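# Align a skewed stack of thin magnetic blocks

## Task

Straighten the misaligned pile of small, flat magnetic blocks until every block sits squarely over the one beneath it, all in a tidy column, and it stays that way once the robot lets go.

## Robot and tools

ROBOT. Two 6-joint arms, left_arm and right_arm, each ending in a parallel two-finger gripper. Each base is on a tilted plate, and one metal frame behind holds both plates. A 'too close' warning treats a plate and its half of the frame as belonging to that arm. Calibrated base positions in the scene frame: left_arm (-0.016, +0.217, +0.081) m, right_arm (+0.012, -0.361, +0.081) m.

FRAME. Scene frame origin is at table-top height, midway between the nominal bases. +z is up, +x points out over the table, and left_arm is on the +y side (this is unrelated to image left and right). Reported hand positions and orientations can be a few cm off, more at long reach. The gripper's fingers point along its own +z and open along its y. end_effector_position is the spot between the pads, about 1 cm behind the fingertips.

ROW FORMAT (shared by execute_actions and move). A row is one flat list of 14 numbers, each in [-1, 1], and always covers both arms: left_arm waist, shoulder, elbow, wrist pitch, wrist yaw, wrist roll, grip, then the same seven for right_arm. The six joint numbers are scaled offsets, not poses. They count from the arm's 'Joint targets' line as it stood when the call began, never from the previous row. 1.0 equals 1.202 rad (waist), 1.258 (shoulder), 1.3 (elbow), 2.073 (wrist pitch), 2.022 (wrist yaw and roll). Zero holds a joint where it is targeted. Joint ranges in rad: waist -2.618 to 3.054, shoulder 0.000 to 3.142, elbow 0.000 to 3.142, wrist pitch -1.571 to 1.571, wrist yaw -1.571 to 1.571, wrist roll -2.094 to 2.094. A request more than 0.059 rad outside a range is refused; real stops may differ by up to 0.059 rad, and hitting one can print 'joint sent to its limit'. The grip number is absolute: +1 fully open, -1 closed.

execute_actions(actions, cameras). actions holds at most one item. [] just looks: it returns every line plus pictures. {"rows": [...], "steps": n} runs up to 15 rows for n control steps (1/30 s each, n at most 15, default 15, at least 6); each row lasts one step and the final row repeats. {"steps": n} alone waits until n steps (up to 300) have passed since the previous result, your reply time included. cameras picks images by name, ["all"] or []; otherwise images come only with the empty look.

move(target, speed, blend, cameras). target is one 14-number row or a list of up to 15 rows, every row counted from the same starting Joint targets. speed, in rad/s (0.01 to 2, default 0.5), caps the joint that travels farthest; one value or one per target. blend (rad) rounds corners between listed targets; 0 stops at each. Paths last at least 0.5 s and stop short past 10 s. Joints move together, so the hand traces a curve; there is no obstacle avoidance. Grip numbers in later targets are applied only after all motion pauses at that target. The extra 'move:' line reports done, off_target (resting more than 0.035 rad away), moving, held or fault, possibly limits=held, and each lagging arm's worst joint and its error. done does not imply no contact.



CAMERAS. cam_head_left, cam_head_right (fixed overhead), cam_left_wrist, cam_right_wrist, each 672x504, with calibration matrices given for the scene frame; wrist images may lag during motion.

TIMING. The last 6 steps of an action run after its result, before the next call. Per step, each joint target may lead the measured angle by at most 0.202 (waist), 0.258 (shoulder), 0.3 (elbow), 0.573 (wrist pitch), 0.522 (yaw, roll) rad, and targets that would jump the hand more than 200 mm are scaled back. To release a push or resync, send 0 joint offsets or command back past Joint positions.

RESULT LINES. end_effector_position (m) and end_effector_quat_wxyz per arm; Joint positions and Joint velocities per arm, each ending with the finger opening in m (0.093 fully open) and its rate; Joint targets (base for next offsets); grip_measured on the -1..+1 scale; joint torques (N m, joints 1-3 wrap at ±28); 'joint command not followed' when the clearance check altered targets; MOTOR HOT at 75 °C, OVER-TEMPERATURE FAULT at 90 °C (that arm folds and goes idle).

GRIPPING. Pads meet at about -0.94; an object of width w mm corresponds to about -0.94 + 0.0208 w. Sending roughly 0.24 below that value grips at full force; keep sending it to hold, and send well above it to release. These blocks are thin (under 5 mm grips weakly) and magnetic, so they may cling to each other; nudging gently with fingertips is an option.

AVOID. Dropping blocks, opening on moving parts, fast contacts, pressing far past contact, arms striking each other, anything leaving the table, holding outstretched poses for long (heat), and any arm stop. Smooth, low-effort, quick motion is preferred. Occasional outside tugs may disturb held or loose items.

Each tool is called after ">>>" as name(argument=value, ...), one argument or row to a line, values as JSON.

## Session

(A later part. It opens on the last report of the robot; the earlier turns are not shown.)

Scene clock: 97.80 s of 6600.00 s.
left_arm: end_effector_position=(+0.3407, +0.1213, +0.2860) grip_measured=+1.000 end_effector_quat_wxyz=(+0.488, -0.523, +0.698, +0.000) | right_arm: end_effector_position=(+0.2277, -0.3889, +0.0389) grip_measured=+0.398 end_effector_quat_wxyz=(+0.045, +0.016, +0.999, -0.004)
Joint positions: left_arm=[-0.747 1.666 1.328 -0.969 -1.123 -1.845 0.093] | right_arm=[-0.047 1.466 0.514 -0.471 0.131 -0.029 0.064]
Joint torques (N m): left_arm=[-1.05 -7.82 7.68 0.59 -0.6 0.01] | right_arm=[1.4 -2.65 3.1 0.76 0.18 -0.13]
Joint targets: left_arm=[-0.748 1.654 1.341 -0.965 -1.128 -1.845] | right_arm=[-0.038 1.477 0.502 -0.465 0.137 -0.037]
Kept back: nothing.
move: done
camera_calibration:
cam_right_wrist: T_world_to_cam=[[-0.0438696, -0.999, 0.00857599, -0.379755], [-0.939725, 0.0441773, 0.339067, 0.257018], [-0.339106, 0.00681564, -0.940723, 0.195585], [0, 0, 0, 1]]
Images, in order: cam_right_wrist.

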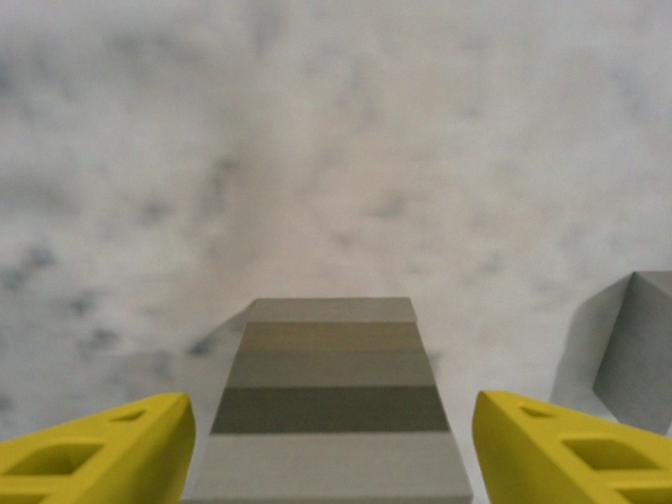

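>>> execute_actions(
  actions=[
    {"rows":[[0,0,0,0,0,0,1,0,0,0,0,0,0,0.37],[0,0,0,0,0,0,1,0,0,0,0,0,0,0.34],[0,0,0,0,0,0,1,0,0,0,0,0,0,0.31],[0,0,0,0,0,0,1,0,0,0,0,0,0,0.28],[0,0,0,0,0,0,1,0,0,0,0,0,0,0.25],[0,0,0,0,0,0,1,0,0,0,0,0,0,0.22],[0,0,0,0,0,0,1,0,0,0,0,0,0,0.2],[0,0,0,0,0,0,1,0,0,0,0,0,0,0.18],[0,0,0,0,0,0,1,0,0,0,0,0,0,0.16],[0,0,0,0,0,0,1,0,0,0,0,0,0,0.14],[0,0,0,0,0,0,1,0,0,0,0,0,0,0.12],[0,0,0,0,0,0,1,0,0,0,0,0,0,0.1],[0,0,0,0,0,0,1,0,0,0,0,0,0,0.08],[0,0,0,0,0,0,1,0,0,0,0,0,0,0.06],[0,0,0,0,0,0,1,0,0,0,0,0,0,0.05]]},
  ],
)

>>> execute_actions(
  actions=[
    {"rows":[[0,0,0,0,0,0,1,0,0,0,0,0,0,0.04],[0,0,0,0,0,0,1,0,0,0,0,0,0,0.03],[0,0,0,0,0,0,1,0,0,0,0,0,0,0.02],[0,0,0,0,0,0,1,0,0,0,0,0,0,0.01],[0,0,0,0,0,0,1,0,0,0,0,0,0,0.0],[0,0,0,0,0,0,1,0,0,0,0,0,0,-0.01],[0,0,0,0,0,0,1,0,0,0,0,0,0,-0.02],[0,0,0,0,0,0,1,0,0,0,0,0,0,-0.03],[0,0,0,0,0,0,1,0,0,0,0,0,0,-0.04],[0,0,0,0,0,0,1,0,0,0,0,0,0,-0.05],[0,0,0,0,0,0,1,0,0,0,0,0,0,-0.06],[0,0,0,0,0,0,1,0,0,0,0,0,0,-0.07],[0,0,0,0,0,0,1,0,0,0,0,0,0,-0.08],[0,0,0,0,0,0,1,0,0,0,0,0,0,-0.09],[0,0,0,0,0,0,1,0,0,0,0,0,0,-0.10]]},
  ],
)

>>> execute_actions(
  actions=[
    {"rows":[[0,0,0,0,0,0,1,0,0,0,0,0,0,-0.11],[0,0,0,0,0,0,1,0,0,0,0,0,0,-0.12],[0,0,0,0,0,0,1,0,0,0,0,0,0,-0.13],[0,0,0,0,0,0,1,0,0,0,0,0,0,-0.14],[0,0,0,0,0,0,1,0,0,0,0,0,0,-0.16],[0,0,0,0,0,0,1,0,0,0,0,0,0,-0.18],[0,0,0,0,0,0,1,0,0,0,0,0,0,-0.2],[0,0,0,0,0,0,1,0,0,0,0,0,0,-0.22],[0,0,0,0,0,0,1,0,0,0,0,0,0,-0.24],[0,0,0,0,0,0,1,0,0,0,0,0,0,-0.26],[0,0,0,0,0,0,1,0,0,0,0,0,0,-0.28],[0,0,0,0,0,0,1,0,0,0,0,0,0,-0.30],[0,0,0,0,0,0,1,0,0,0,0,0,0,-0.33],[0,0,0,0,0,0,1,0,0,0,0,0,0,-0.36],[0,0,0,0,0,0,1,0,0,0,0,0,0,-0.38]]},
  ],
)

>>> execute_actions(
  actions=[
    {"steps":20},
  ],
  cameras=["cam_right_wrist"],
)

>>> zoom_image(
  camera="cam_right_wrist",
  region=[170, 270, 500, 500],
)

Scene clock: 100.60 s of 6600.00 s.
left_arm: end_effector_position=(+0.3407, +0.1213, +0.2860) grip_measured=+1.000 end_effector_quat_wxyz=(+0.488, -0.523, +0.698, +0.000) | right_arm: end_effector_position=(+0.2277, -0.3889, +0.0389) grip_measured=+0.174 end_effector_quat_wxyz=(+0.045, +0.016, +0.999, -0.004)
Joint positions: left_arm=[-0.747 1.666 1.328 -0.969 -1.123 -1.845 0.093] | right_arm=[-0.047 1.466 0.514 -0.471 0.131 -0.029 0.054]
Joint velocities: left_arm=[within noise] | right_arm=[-0.002 0.007 -0.012 0.022 -0.095 0.007 -0.028]
Joint torques (N m): left_arm=[-1.1 -7.64 7.64 0.59 -0.6 -0.02] | right_arm=[1.69 -2.61 3.12 0.74 0.17 -0.08]
Joint targets: left_arm=[-0.748 1.654 1.341 -0.965 -1.128 -1.845] | right_arm=[-0.038 1.477 0.502 -0.466 0.137 -0.037]
Steps of this call (1-75: nothing new was sent; 76-84: this action's first 9). Readings (joint positions of left_arm | right_arm):
76: [-0.747 1.666 1.328 -0.969 -1.123 -1.845] | [-0.047 1.466 0.514 -0.471 0.131 -0.029]
77: [-0.747 1.666 1.328 -0.969 -1.123 -1.845] | [-0.047 1.466 0.514 -0.471 0.131 -0.029]
79: [-0.747 1.666 1.328 -0.969 -1.123 -1.845] | [-0.047 1.466 0.514 -0.471 0.131 -0.029]
83: [-0.747 1.666 1.328 -0.969 -1.123 -1.845] | [-0.047 1.466 0.514 -0.471 0.131 -0.029]
84: the state above

Scene clock: 101.10 s of 6600.00 s.
left_arm: end_effector_position=(+0.3407, +0.1213, +0.2860) grip_measured=+1.000 end_effector_quat_wxyz=(+0.488, -0.523, +0.698, +0.000) | right_arm: end_effector_position=(+0.2277, -0.3889, +0.0389) grip_measured=-0.031 end_effector_quat_wxyz=(+0.045, +0.016, +0.999, -0.004)
Joint positions: left_arm=[-0.747 1.666 1.328 -0.969 -1.123 -1.845 0.093] | right_arm=[-0.047 1.466 0.514 -0.471 0.131 -0.029 0.044]
Joint velocities: left_arm=[within noise] | right_arm=[-0.012 -0.002 -0.027 -0.022 0.066 -0.125 -0.016]
Joint torques (N m): left_arm=[-1.11 -7.73 7.69 0.62 -0.62 0.01] | right_arm=[1.44 -2.54 3.15 0.77 0.19 -0.1]
Joint targets: left_arm=[-0.748 1.654 1.341 -0.965 -1.128 -1.845] | right_arm=[-0.038 1.477 0.502 -0.466 0.137 -0.037]
Steps of this call (1-6: your previous action's last 6; 7-15: this action's first 9). Readings (joint positions of left_arm | right_arm):
7: [-0.747 1.666 1.328 -0.969 -1.123 -1.845] | [-0.047 1.466 0.514 -0.471 0.131 -0.029]
8: [-0.747 1.666 1.328 -0.969 -1.123 -1.845] | [-0.047 1.466 0.514 -0.471 0.131 -0.029]
10: [-0.747 1.666 1.328 -0.969 -1.123 -1.845] | [-0.047 1.466 0.514 -0.471 0.131 -0.029]
14: [-0.747 1.666 1.328 -0.969 -1.123 -1.845] | [-0.047 1.466 0.514 -0.471 0.131 -0.029]
15: the state above

Scene clock: 101.60 s of 6600.00 s.
left_arm: end_effector_position=(+0.3407, +0.1213, +0.2860) grip_measured=+1.000 end_effector_quat_wxyz=(+0.488, -0.523, +0.698, +0.000) | right_arm: end_effector_position=(+0.2278, -0.3886, +0.0390) grip_measured=-0.142 end_effector_quat_wxyz=(+0.046, +0.015, +0.999, -0.004)
Joint positions: left_arm=[-0.747 1.666 1.328 -0.969 -1.123 -1.845 0.093] | right_arm=[-0.046 1.466 0.514 -0.471 0.13 -0.029 0.038]
Joint velocities: left_arm=[within noise] | right_arm=[-0.002 -0.007 -0.007 -0.037 -0.022 -0.037 -0.007]
Joint torques (N m): left_arm=[-1.13 -7.77 7.76 0.58 -0.62 0] | right_arm=[1.33 -2.58 3.17 0.75 0.18 -0.1]
Joint targets: left_arm=[-0.748 1.654 1.341 -0.965 -1.128 -1.845] | right_arm=[-0.038 1.477 0.502 -0.465 0.137 -0.037]
Steps of this call (1-6: your previous action's last 6; 7-15: this action's first 9). Readings (joint positions of left_arm | right_arm):
7: [-0.747 1.666 1.328 -0.969 -1.123 -1.845] | [-0.046 1.466 0.514 -0.471 0.130 -0.029]
8: [-0.747 1.666 1.328 -0.969 -1.123 -1.845] | [-0.046 1.466 0.514 -0.471 0.130 -0.029]
10: [-0.747 1.666 1.328 -0.969 -1.123 -1.845] | [-0.046 1.466 0.514 -0.471 0.130 -0.029]
14: [-0.747 1.666 1.328 -0.969 -1.123 -1.845] | [-0.046 1.466 0.514 -0.471 0.130 -0.029]
15: the state above

Scene clock: 102.27 s of 6600.00 s.
left_arm: end_effector_position=(+0.3407, +0.1213, +0.2860) grip_measured=+1.000 end_effector_quat_wxyz=(+0.488, -0.523, +0.698, +0.000) | right_arm: end_effector_position=(+0.2278, -0.3886, +0.0390) grip_measured=-0.184 end_effector_quat_wxyz=(+0.046, +0.015, +0.999, -0.004)
Joint positions: left_arm=[-0.747 1.666 1.328 -0.969 -1.123 -1.845 0.093] | right_arm=[-0.046 1.466 0.514 -0.471 0.13 -0.029 0.036]
Joint torques (N m): left_arm=[-1.07 -7.75 7.66 0.6 -0.61 0] | right_arm=[1.32 -2.52 3.23 0.77 0.15 -0.09]
Joint targets: left_arm=[-0.748 1.654 1.341 -0.965 -1.128 -1.845] | right_arm=[-0.038 1.477 0.502 -0.466 0.137 -0.037]
Steps of this call (1-6: your previous action's last 6; 7-15: toward your last target; 16-20: nothing new was sent). Readings (joint positions of left_arm | right_arm):
1: [-0.747 1.666 1.328 -0.969 -1.123 -1.845] | [-0.046 1.466 0.514 -0.471 0.130 -0.029]
2: [-0.747 1.666 1.328 -0.969 -1.123 -1.845] | [-0.046 1.466 0.514 -0.471 0.130 -0.029]
4: [-0.747 1.666 1.328 -0.969 -1.123 -1.845] | [-0.046 1.466 0.514 -0.471 0.130 -0.029]
8: [-0.747 1.666 1.328 -0.969 -1.123 -1.845] | [-0.046 1.466 0.514 -0.471 0.130 -0.029]
20: the state above
All arms were judged still, so your last target was given up. Each gripper or tool keeps its last command.
camera_calibration:
cam_right_wrist: T_world_to_cam=[[-0.0423751, -0.999068, 0.00817015, -0.379796], [-0.939974, 0.0426373, 0.338573, 0.256593], [-0.338606, 0.00666731, -0.940905, 0.195499], [0, 0, 0, 1]]
Images, in order: cam_right_wrist.

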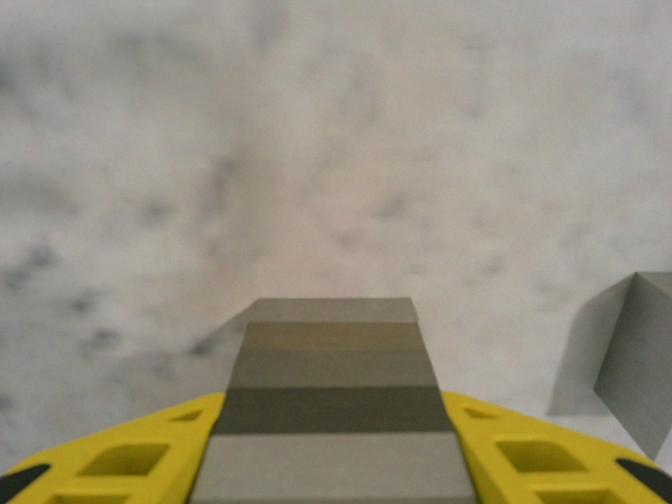

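Scaled by 1.527 from the camera's 672x504 image, which has a finer 960x720 frame.

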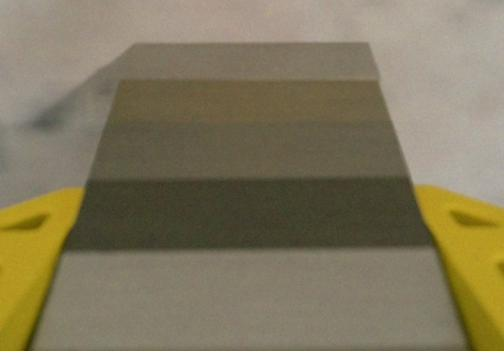

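>>> execute_actions(
  actions=[
    {"rows":[[0,0,0,0,0,0,1,0,0,0,0,0,0,-0.35],[0,0,0,0,0,0,1,0,0,0,0,0,0,-0.32],[0,0,0,0,0,0,1,0,0,0,0,0,0,-0.29],[0,0,0,0,0,0,1,0,0,0,0,0,0,-0.26],[0,0,0,0,0,0,1,0,0,0,0,0,0,-0.23],[0,0,0,0,0,0,1,0,0,0,0,0,0,-0.21],[0,0,0,0,0,0,1,0,0,0,0,0,0,-0.19],[0,0,0,0,0,0,1,0,0,0,0,0,0,-0.17],[0,0,0,0,0,0,1,0,0,0,0,0,0,-0.15],[0,0,0,0,0,0,1,0,0,0,0,0,0,-0.13],[0,0,0,0,0,0,1,0,0,0,0,0,0,-0.11],[0,0,0,0,0,0,1,0,0,0,0,0,0,-0.09],[0,0,0,0,0,0,1,0,0,0,0,0,0,-0.07],[0,0,0,0,0,0,1,0,0,0,0,0,0,-0.05],[0,0,0,0,0,0,1,0,0,0,0,0,0,-0.03]]},
  ],
)

>>> execute_actions(
  actions=[
    {"rows":[[0,0,0,0,0,0,1,0,0,0,0,0,0,0.0],[0,0,0,0,0,0,1,0,0,0,0,0,0,0.03],[0,0,0,0,0,0,1,0,0,0,0,0,0,0.06],[0,0,0,0,0,0,1,0,0,0,0,0,0,0.09],[0,0,0,0,0,0,1,0,0,0,0,0,0,0.12],[0,0,0,0,0,0,1,0,0,0,0,0,0,0.15],[0,0,0,0,0,0,1,0,0,0,0,0,0,0.18],[0,0,0,0,0,0,1,0,0,0,0,0,0,0.21],[0,0,0,0,0,0,1,0,0,0,0,0,0,0.24],[0,0,0,0,0,0,1,0,0,0,0,0,0,0.27],[0,0,0,0,0,0,1,0,0,0,0,0,0,0.3],[0,0,0,0,0,0,1,0,0,0,0,0,0,0.33],[0,0,0,0,0,0,1,0,0,0,0,0,0,0.36],[0,0,0,0,0,0,1,0,0,0,0,0,0,0.38],[0,0,0,0,0,0,1,0,0,0,0,0,0,0.4]]},
  ],
)

>>> execute_actions(
  actions=[
    {"steps":15},
  ],
  cameras=["cam_right_wrist"],
)

>>> zoom_image(
  camera="cam_right_wrist",
  region=[170, 270, 500, 500],
)

Scene clock: 103.50 s of 6600.00 s.
left_arm: end_effector_position=(+0.3407, +0.1213, +0.2860) grip_measured=+1.000 end_effector_quat_wxyz=(+0.488, -0.523, +0.698, +0.000) | right_arm: end_effector_position=(+0.2278, -0.3886, +0.0390) grip_measured=-0.153 end_effector_quat_wxyz=(+0.046, +0.015, +0.999, -0.004)
Joint positions: left_arm=[-0.747 1.666 1.328 -0.969 -1.123 -1.845 0.093] | right_arm=[-0.046 1.466 0.514 -0.471 0.13 -0.029 0.038]
Joint velocities: left_arm=[within noise] | right_arm=[-0.022 -0.012 0.002 -0.066 0.066 -0.007 0.02]
Joint torques (N m): left_arm=[-1.09 -7.76 7.57 0.58 -0.58 0.01] | right_arm=[1.14 -2.54 3.07 0.74 0.16 -0.13]
Joint targets: left_arm=[-0.748 1.654 1.341 -0.965 -1.128 -1.845] | right_arm=[-0.038 1.477 0.502 -0.466 0.137 -0.037]
Steps of this call (1-28: nothing new was sent; 29-37: this action's first 9). Readings (joint positions of left_arm | right_arm):
29: [-0.747 1.666 1.328 -0.969 -1.123 -1.845] | [-0.046 1.466 0.514 -0.471 0.130 -0.029]
30: [-0.747 1.666 1.328 -0.969 -1.123 -1.845] | [-0.046 1.466 0.514 -0.471 0.130 -0.029]
32: [-0.747 1.666 1.328 -0.969 -1.123 -1.845] | [-0.046 1.466 0.514 -0.471 0.130 -0.029]
36: [-0.747 1.666 1.328 -0.969 -1.123 -1.845] | [-0.046 1.466 0.514 -0.471 0.130 -0.029]
37: the state above

Scene clock: 104.00 s of 6600.00 s.
left_arm: end_effector_position=(+0.3407, +0.1213, +0.2860) grip_measured=+1.000 end_effector_quat_wxyz=(+0.488, -0.523, +0.698, +0.000) | right_arm: end_effector_position=(+0.2279, -0.3886, +0.0390) grip_measured=+0.218 end_effector_quat_wxyz=(+0.046, +0.016, +0.999, -0.004)
Joint positions: left_arm=[-0.747 1.666 1.328 -0.969 -1.123 -1.845 0.093] | right_arm=[-0.046 1.466 0.514 -0.47 0.13 -0.029 0.056]
Joint velocities: left_arm=[within noise] | right_arm=[-0.002 0.012 0.012 -0.051 -0.081 -0.007 0.044]
Joint torques (N m): left_arm=[-1.02 -7.75 7.79 0.62 -0.62 0.02] | right_arm=[1.47 -2.59 3.22 0.77 0.19 -0.1]
Joint targets: left_arm=[-0.748 1.654 1.341 -0.965 -1.128 -1.845] | right_arm=[-0.038 1.477 0.502 -0.466 0.137 -0.037]
Steps of this call (1-6: your previous action's last 6; 7-15: this action's first 9). Readings (joint positions of left_arm | right_arm):
7: [-0.747 1.666 1.328 -0.969 -1.123 -1.845] | [-0.046 1.466 0.514 -0.470 0.130 -0.029]
8: [-0.747 1.666 1.328 -0.969 -1.123 -1.845] | [-0.046 1.466 0.514 -0.470 0.130 -0.029]
10: [-0.747 1.666 1.328 -0.969 -1.123 -1.845] | [-0.046 1.466 0.514 -0.470 0.130 -0.029]
14: [-0.747 1.666 1.328 -0.969 -1.123 -1.845] | [-0.046 1.466 0.514 -0.470 0.130 -0.029]
15: the state above

Scene clock: 104.50 s of 6600.00 s.
left_arm: end_effector_position=(+0.3407, +0.1213, +0.2860) grip_measured=+1.000 end_effector_quat_wxyz=(+0.488, -0.523, +0.698, +0.000) | right_arm: end_effector_position=(+0.2279, -0.3886, +0.0390) grip_measured=+0.398 end_effector_quat_wxyz=(+0.046, +0.016, +0.999, -0.004)
Joint positions: left_arm=[-0.747 1.666 1.328 -0.969 -1.123 -1.845 0.093] | right_arm=[-0.046 1.466 0.514 -0.47 0.13 -0.029 0.064]
Joint torques (N m): left_arm=[-1.01 -7.82 7.69 0.62 -0.59 0.02] | right_arm=[1.33 -2.63 3.22 0.77 0.16 -0.09]
Joint targets: left_arm=[-0.748 1.654 1.341 -0.965 -1.128 -1.845] | right_arm=[-0.038 1.477 0.502 -0.466 0.137 -0.037]
Steps of this call (1-6: your previous action's last 6; 7-15: toward your last target). Readings (joint positions of left_arm | right_arm):
1: [-0.747 1.666 1.328 -0.969 -1.123 -1.845] | [-0.046 1.466 0.514 -0.470 0.130 -0.029]
2: [-0.747 1.666 1.328 -0.969 -1.123 -1.845] | [-0.046 1.466 0.514 -0.470 0.130 -0.029]
4: [-0.747 1.666 1.328 -0.969 -1.123 -1.845] | [-0.046 1.466 0.514 -0.470 0.130 -0.029]
8: [-0.747 1.666 1.328 -0.969 -1.123 -1.845] | [-0.046 1.466 0.514 -0.470 0.130 -0.029]
15: the state above
All arms were judged still, so your last target was given up. Each gripper or tool keeps its last command.
camera_calibration:
cam_right_wrist: T_world_to_cam=[[-0.0424258, -0.999066, 0.00817241, -0.379785], [-0.9401, 0.0426884, 0.338217, 0.256739], [-0.33825, 0.00666625, -0.941033, 0.195461], [0, 0, 0, 1]]
Images, in order: cam_right_wrist.

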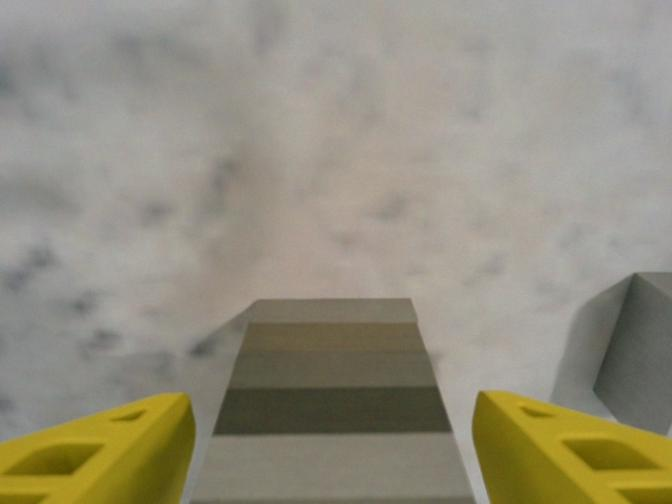

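Scaled by 1.527 from the camera's 672x504 image, which has a finer 960x720 frame.

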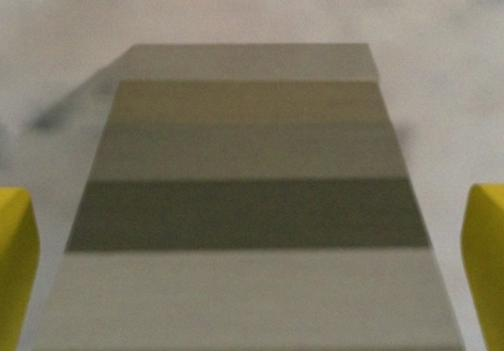

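>>> move(
  target=[
    [0,0,0,0,0,0,1,0.0083,-0.0803,0.0446,-0.0671,0,0.0100,0.4],
    [0,0,0,0,0,0,1,0.0366,-0.1709,0.1385,-0.1828,0,0.0321,0.4],
  ],
  speed=[0.15, 0.3],
  blend=0.02,
  cameras=["all"],
)

>>> zoom_image(
  camera="cam_right_wrist",
  region=[234, 220, 434, 400],
)

>>> zoom_image(
  camera="cam_head_left",
  region=[470, 200, 570, 290],
)

>>> zoom_image(
  camera="cam_head_right",
  region=[390, 200, 490, 290],
)

Scene clock: 107.40 s of 6600.00 s.
left_arm: end_effector_position=(+0.3407, +0.1213, +0.2860) grip_measured=+1.000 end_effector_quat_wxyz=(+0.488, -0.523, +0.698, +0.000) | right_arm: end_effector_position=(+0.2254, -0.3871, +0.1017) grip_measured=+0.398 end_effector_quat_wxyz=(+0.046, +0.018, +0.999, -0.001)
Joint positions: left_arm=[-0.747 1.666 1.328 -0.969 -1.123 -1.845 0.093] | right_arm=[-0.003 1.276 0.659 -0.811 0.13 0.02 0.064]
Joint torques (N m): left_arm=[-1.02 -7.76 7.75 0.59 -0.59 -0.01] | right_arm=[1.28 -4.19 6.8 0.36 0.17 0.02]
Joint targets: left_arm=[-0.748 1.654 1.341 -0.965 -1.128 -1.845] | right_arm=[0.006 1.263 0.683 -0.844 0.137 0.028]
Kept back: nothing.
move: done
camera_calibration:
cam_left_wrist: T_world_to_cam=[[0.715752, -0.438934, 0.543173, -0.349319], [-0.231089, -0.882835, -0.408902, 0.344898], [0.659013, 0.167151, -0.733323, 0.0485359], [0, 0, 0, 1]]
cam_right_wrist: T_world_to_cam=[[-0.0476206, -0.998864, 0.00142595, -0.377024], [-0.93992, 0.0452935, 0.338376, 0.234056], [-0.338056, 0.0147734, -0.94101, 0.256707], [0, 0, 0, 1]]

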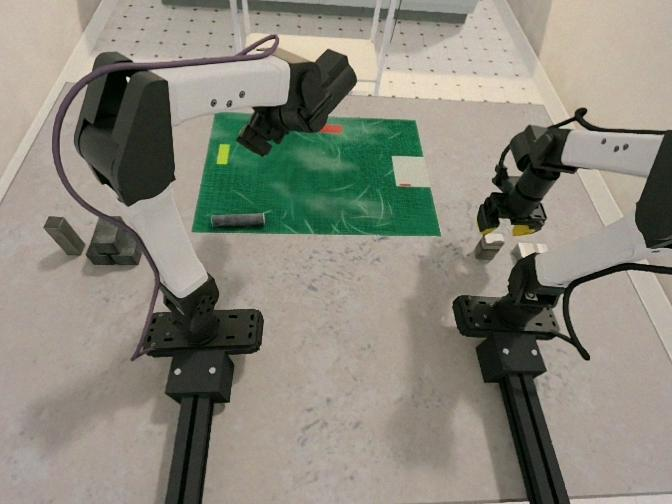

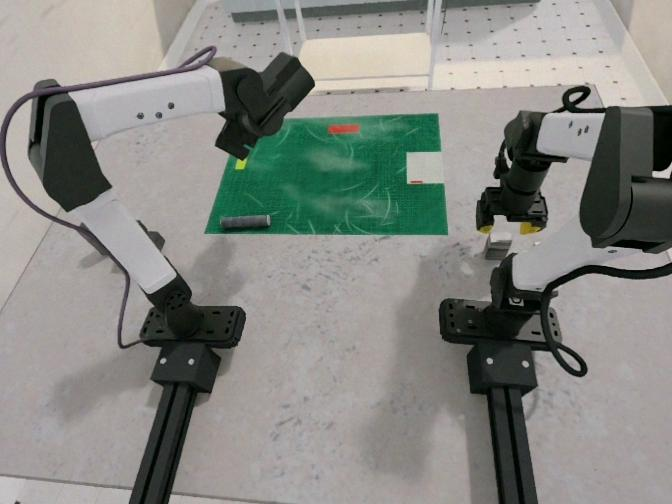

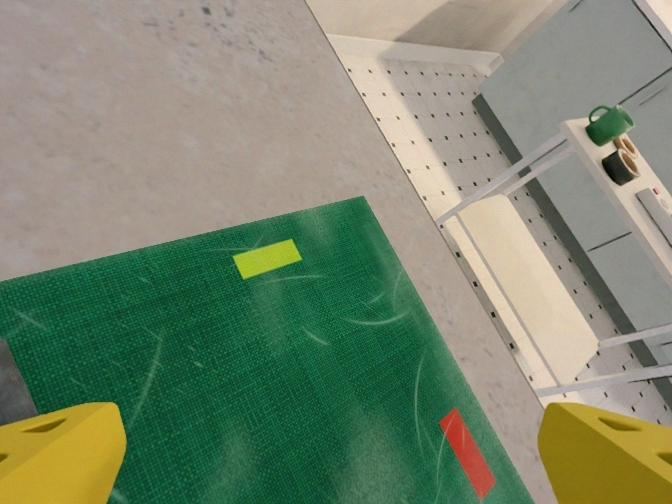

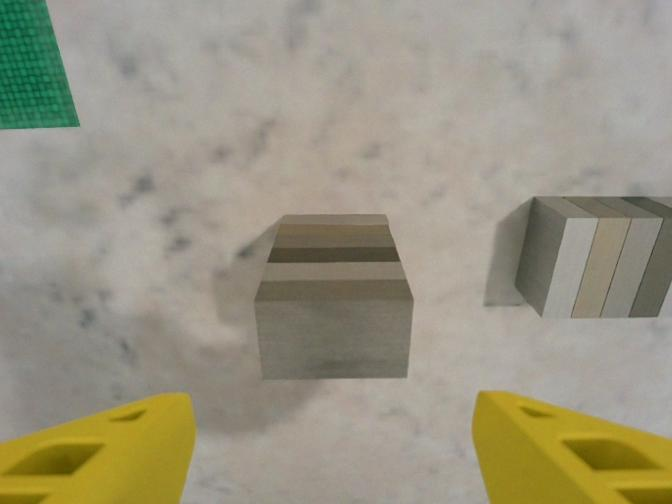

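Scaled by 2.520 from the camera's 672x504 image, which has a finer 960x720 frame.

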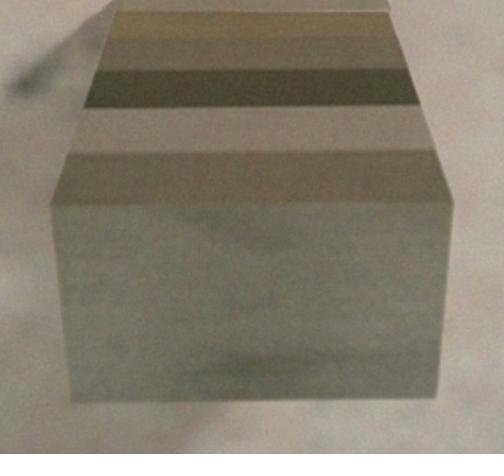

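Scaled by 5.040 from the camera's 672x504 image, which has a finer 960x720 frame.

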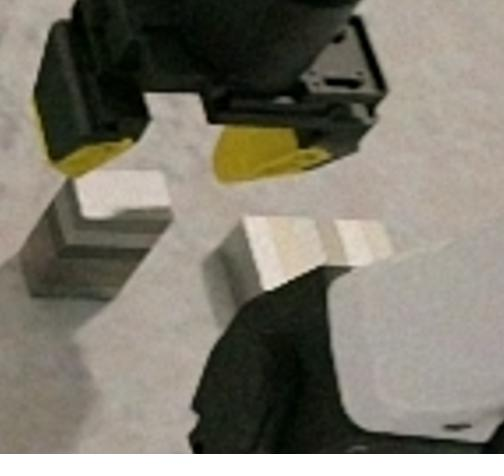

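Scaled by 5.040 from the camera's 672x504 image, which has a finer 960x720 frame.

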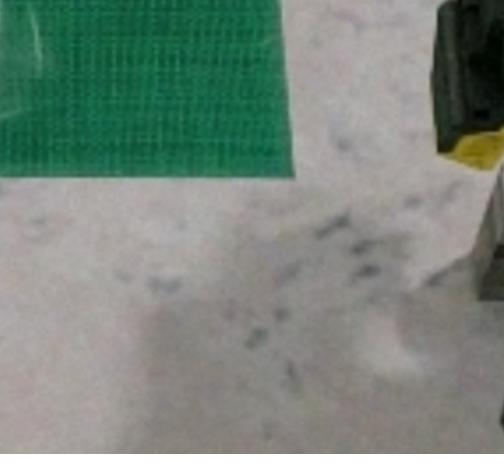

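>>> zoom_image(
  camera="cam_right_wrist",
  region=[265, 200, 405, 305],
)

>>> move(
  target=[0,0,0,0,0,0,1,0,0,0,0,0,0.777,0.4],
  speed=0.9,
  cameras=["cam_right_wrist"],
)

>>> zoom_image(
  camera="cam_right_wrist",
  region=[265, 185, 405, 305],
)

Scaled by 3.600 from the camera's 672x504 image, which has a finer 960x720 frame.

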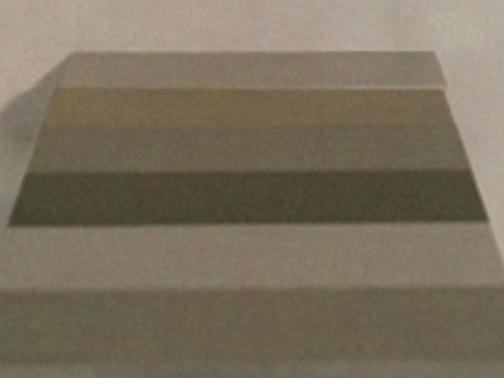

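Scene clock: 110.30 s of 6600.00 s.
left_arm: end_effector_position=(+0.3407, +0.1213, +0.2860) grip_measured=+1.000 end_effector_quat_wxyz=(+0.488, -0.523, +0.698, +0.000) | right_arm: end_effector_position=(+0.2251, -0.3871, +0.1016) grip_measured=+0.398 end_effector_quat_wxyz=(+0.032, +0.719, +0.694, +0.031)
Joint positions: left_arm=[-0.747 1.666 1.328 -0.969 -1.123 -1.845 0.093] | right_arm=[-0.003 1.276 0.659 -0.812 0.13 1.59 0.064]
Joint torques (N m): left_arm=[-1.01 -7.79 7.64 0.59 -0.58 0.03] | right_arm=[1.36 -3.93 6.87 0.21 0.25 0.07]
Joint targets: left_arm=[-0.748 1.654 1.341 -0.965 -1.128 -1.845] | right_arm=[0.006 1.263 0.683 -0.845 0.137 1.599]
Kept back: nothing.
move: done
camera_calibration:
cam_right_wrist: T_world_to_cam=[[-0.995045, 0.0468447, -0.087695, 0.250054], [0.00548377, 0.90656, 0.422042, 0.34585], [0.0992712, 0.41947, -0.902325, 0.310857], [0, 0, 0, 1]]
Images, in order: cam_right_wrist.

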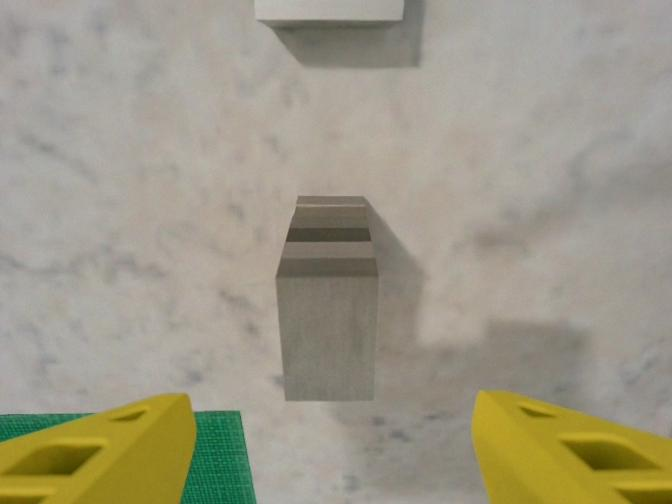

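Scaled by 3.600 from the camera's 672x504 image, which has a finer 960x720 frame.

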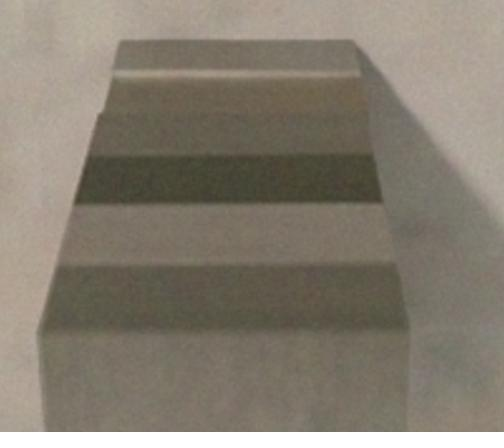

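>>> zoom_image(
  camera="cam_right_wrist",
  region=[290, 188, 380, 228],
)

Scaled by 5.600 from the camera's 672x504 image, which has a finer 960x720 frame.

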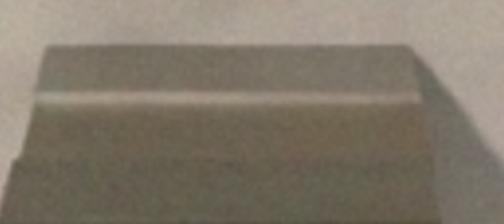

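>>> finished_scene(
  scene=2,
)

The scene is finished: the task was done.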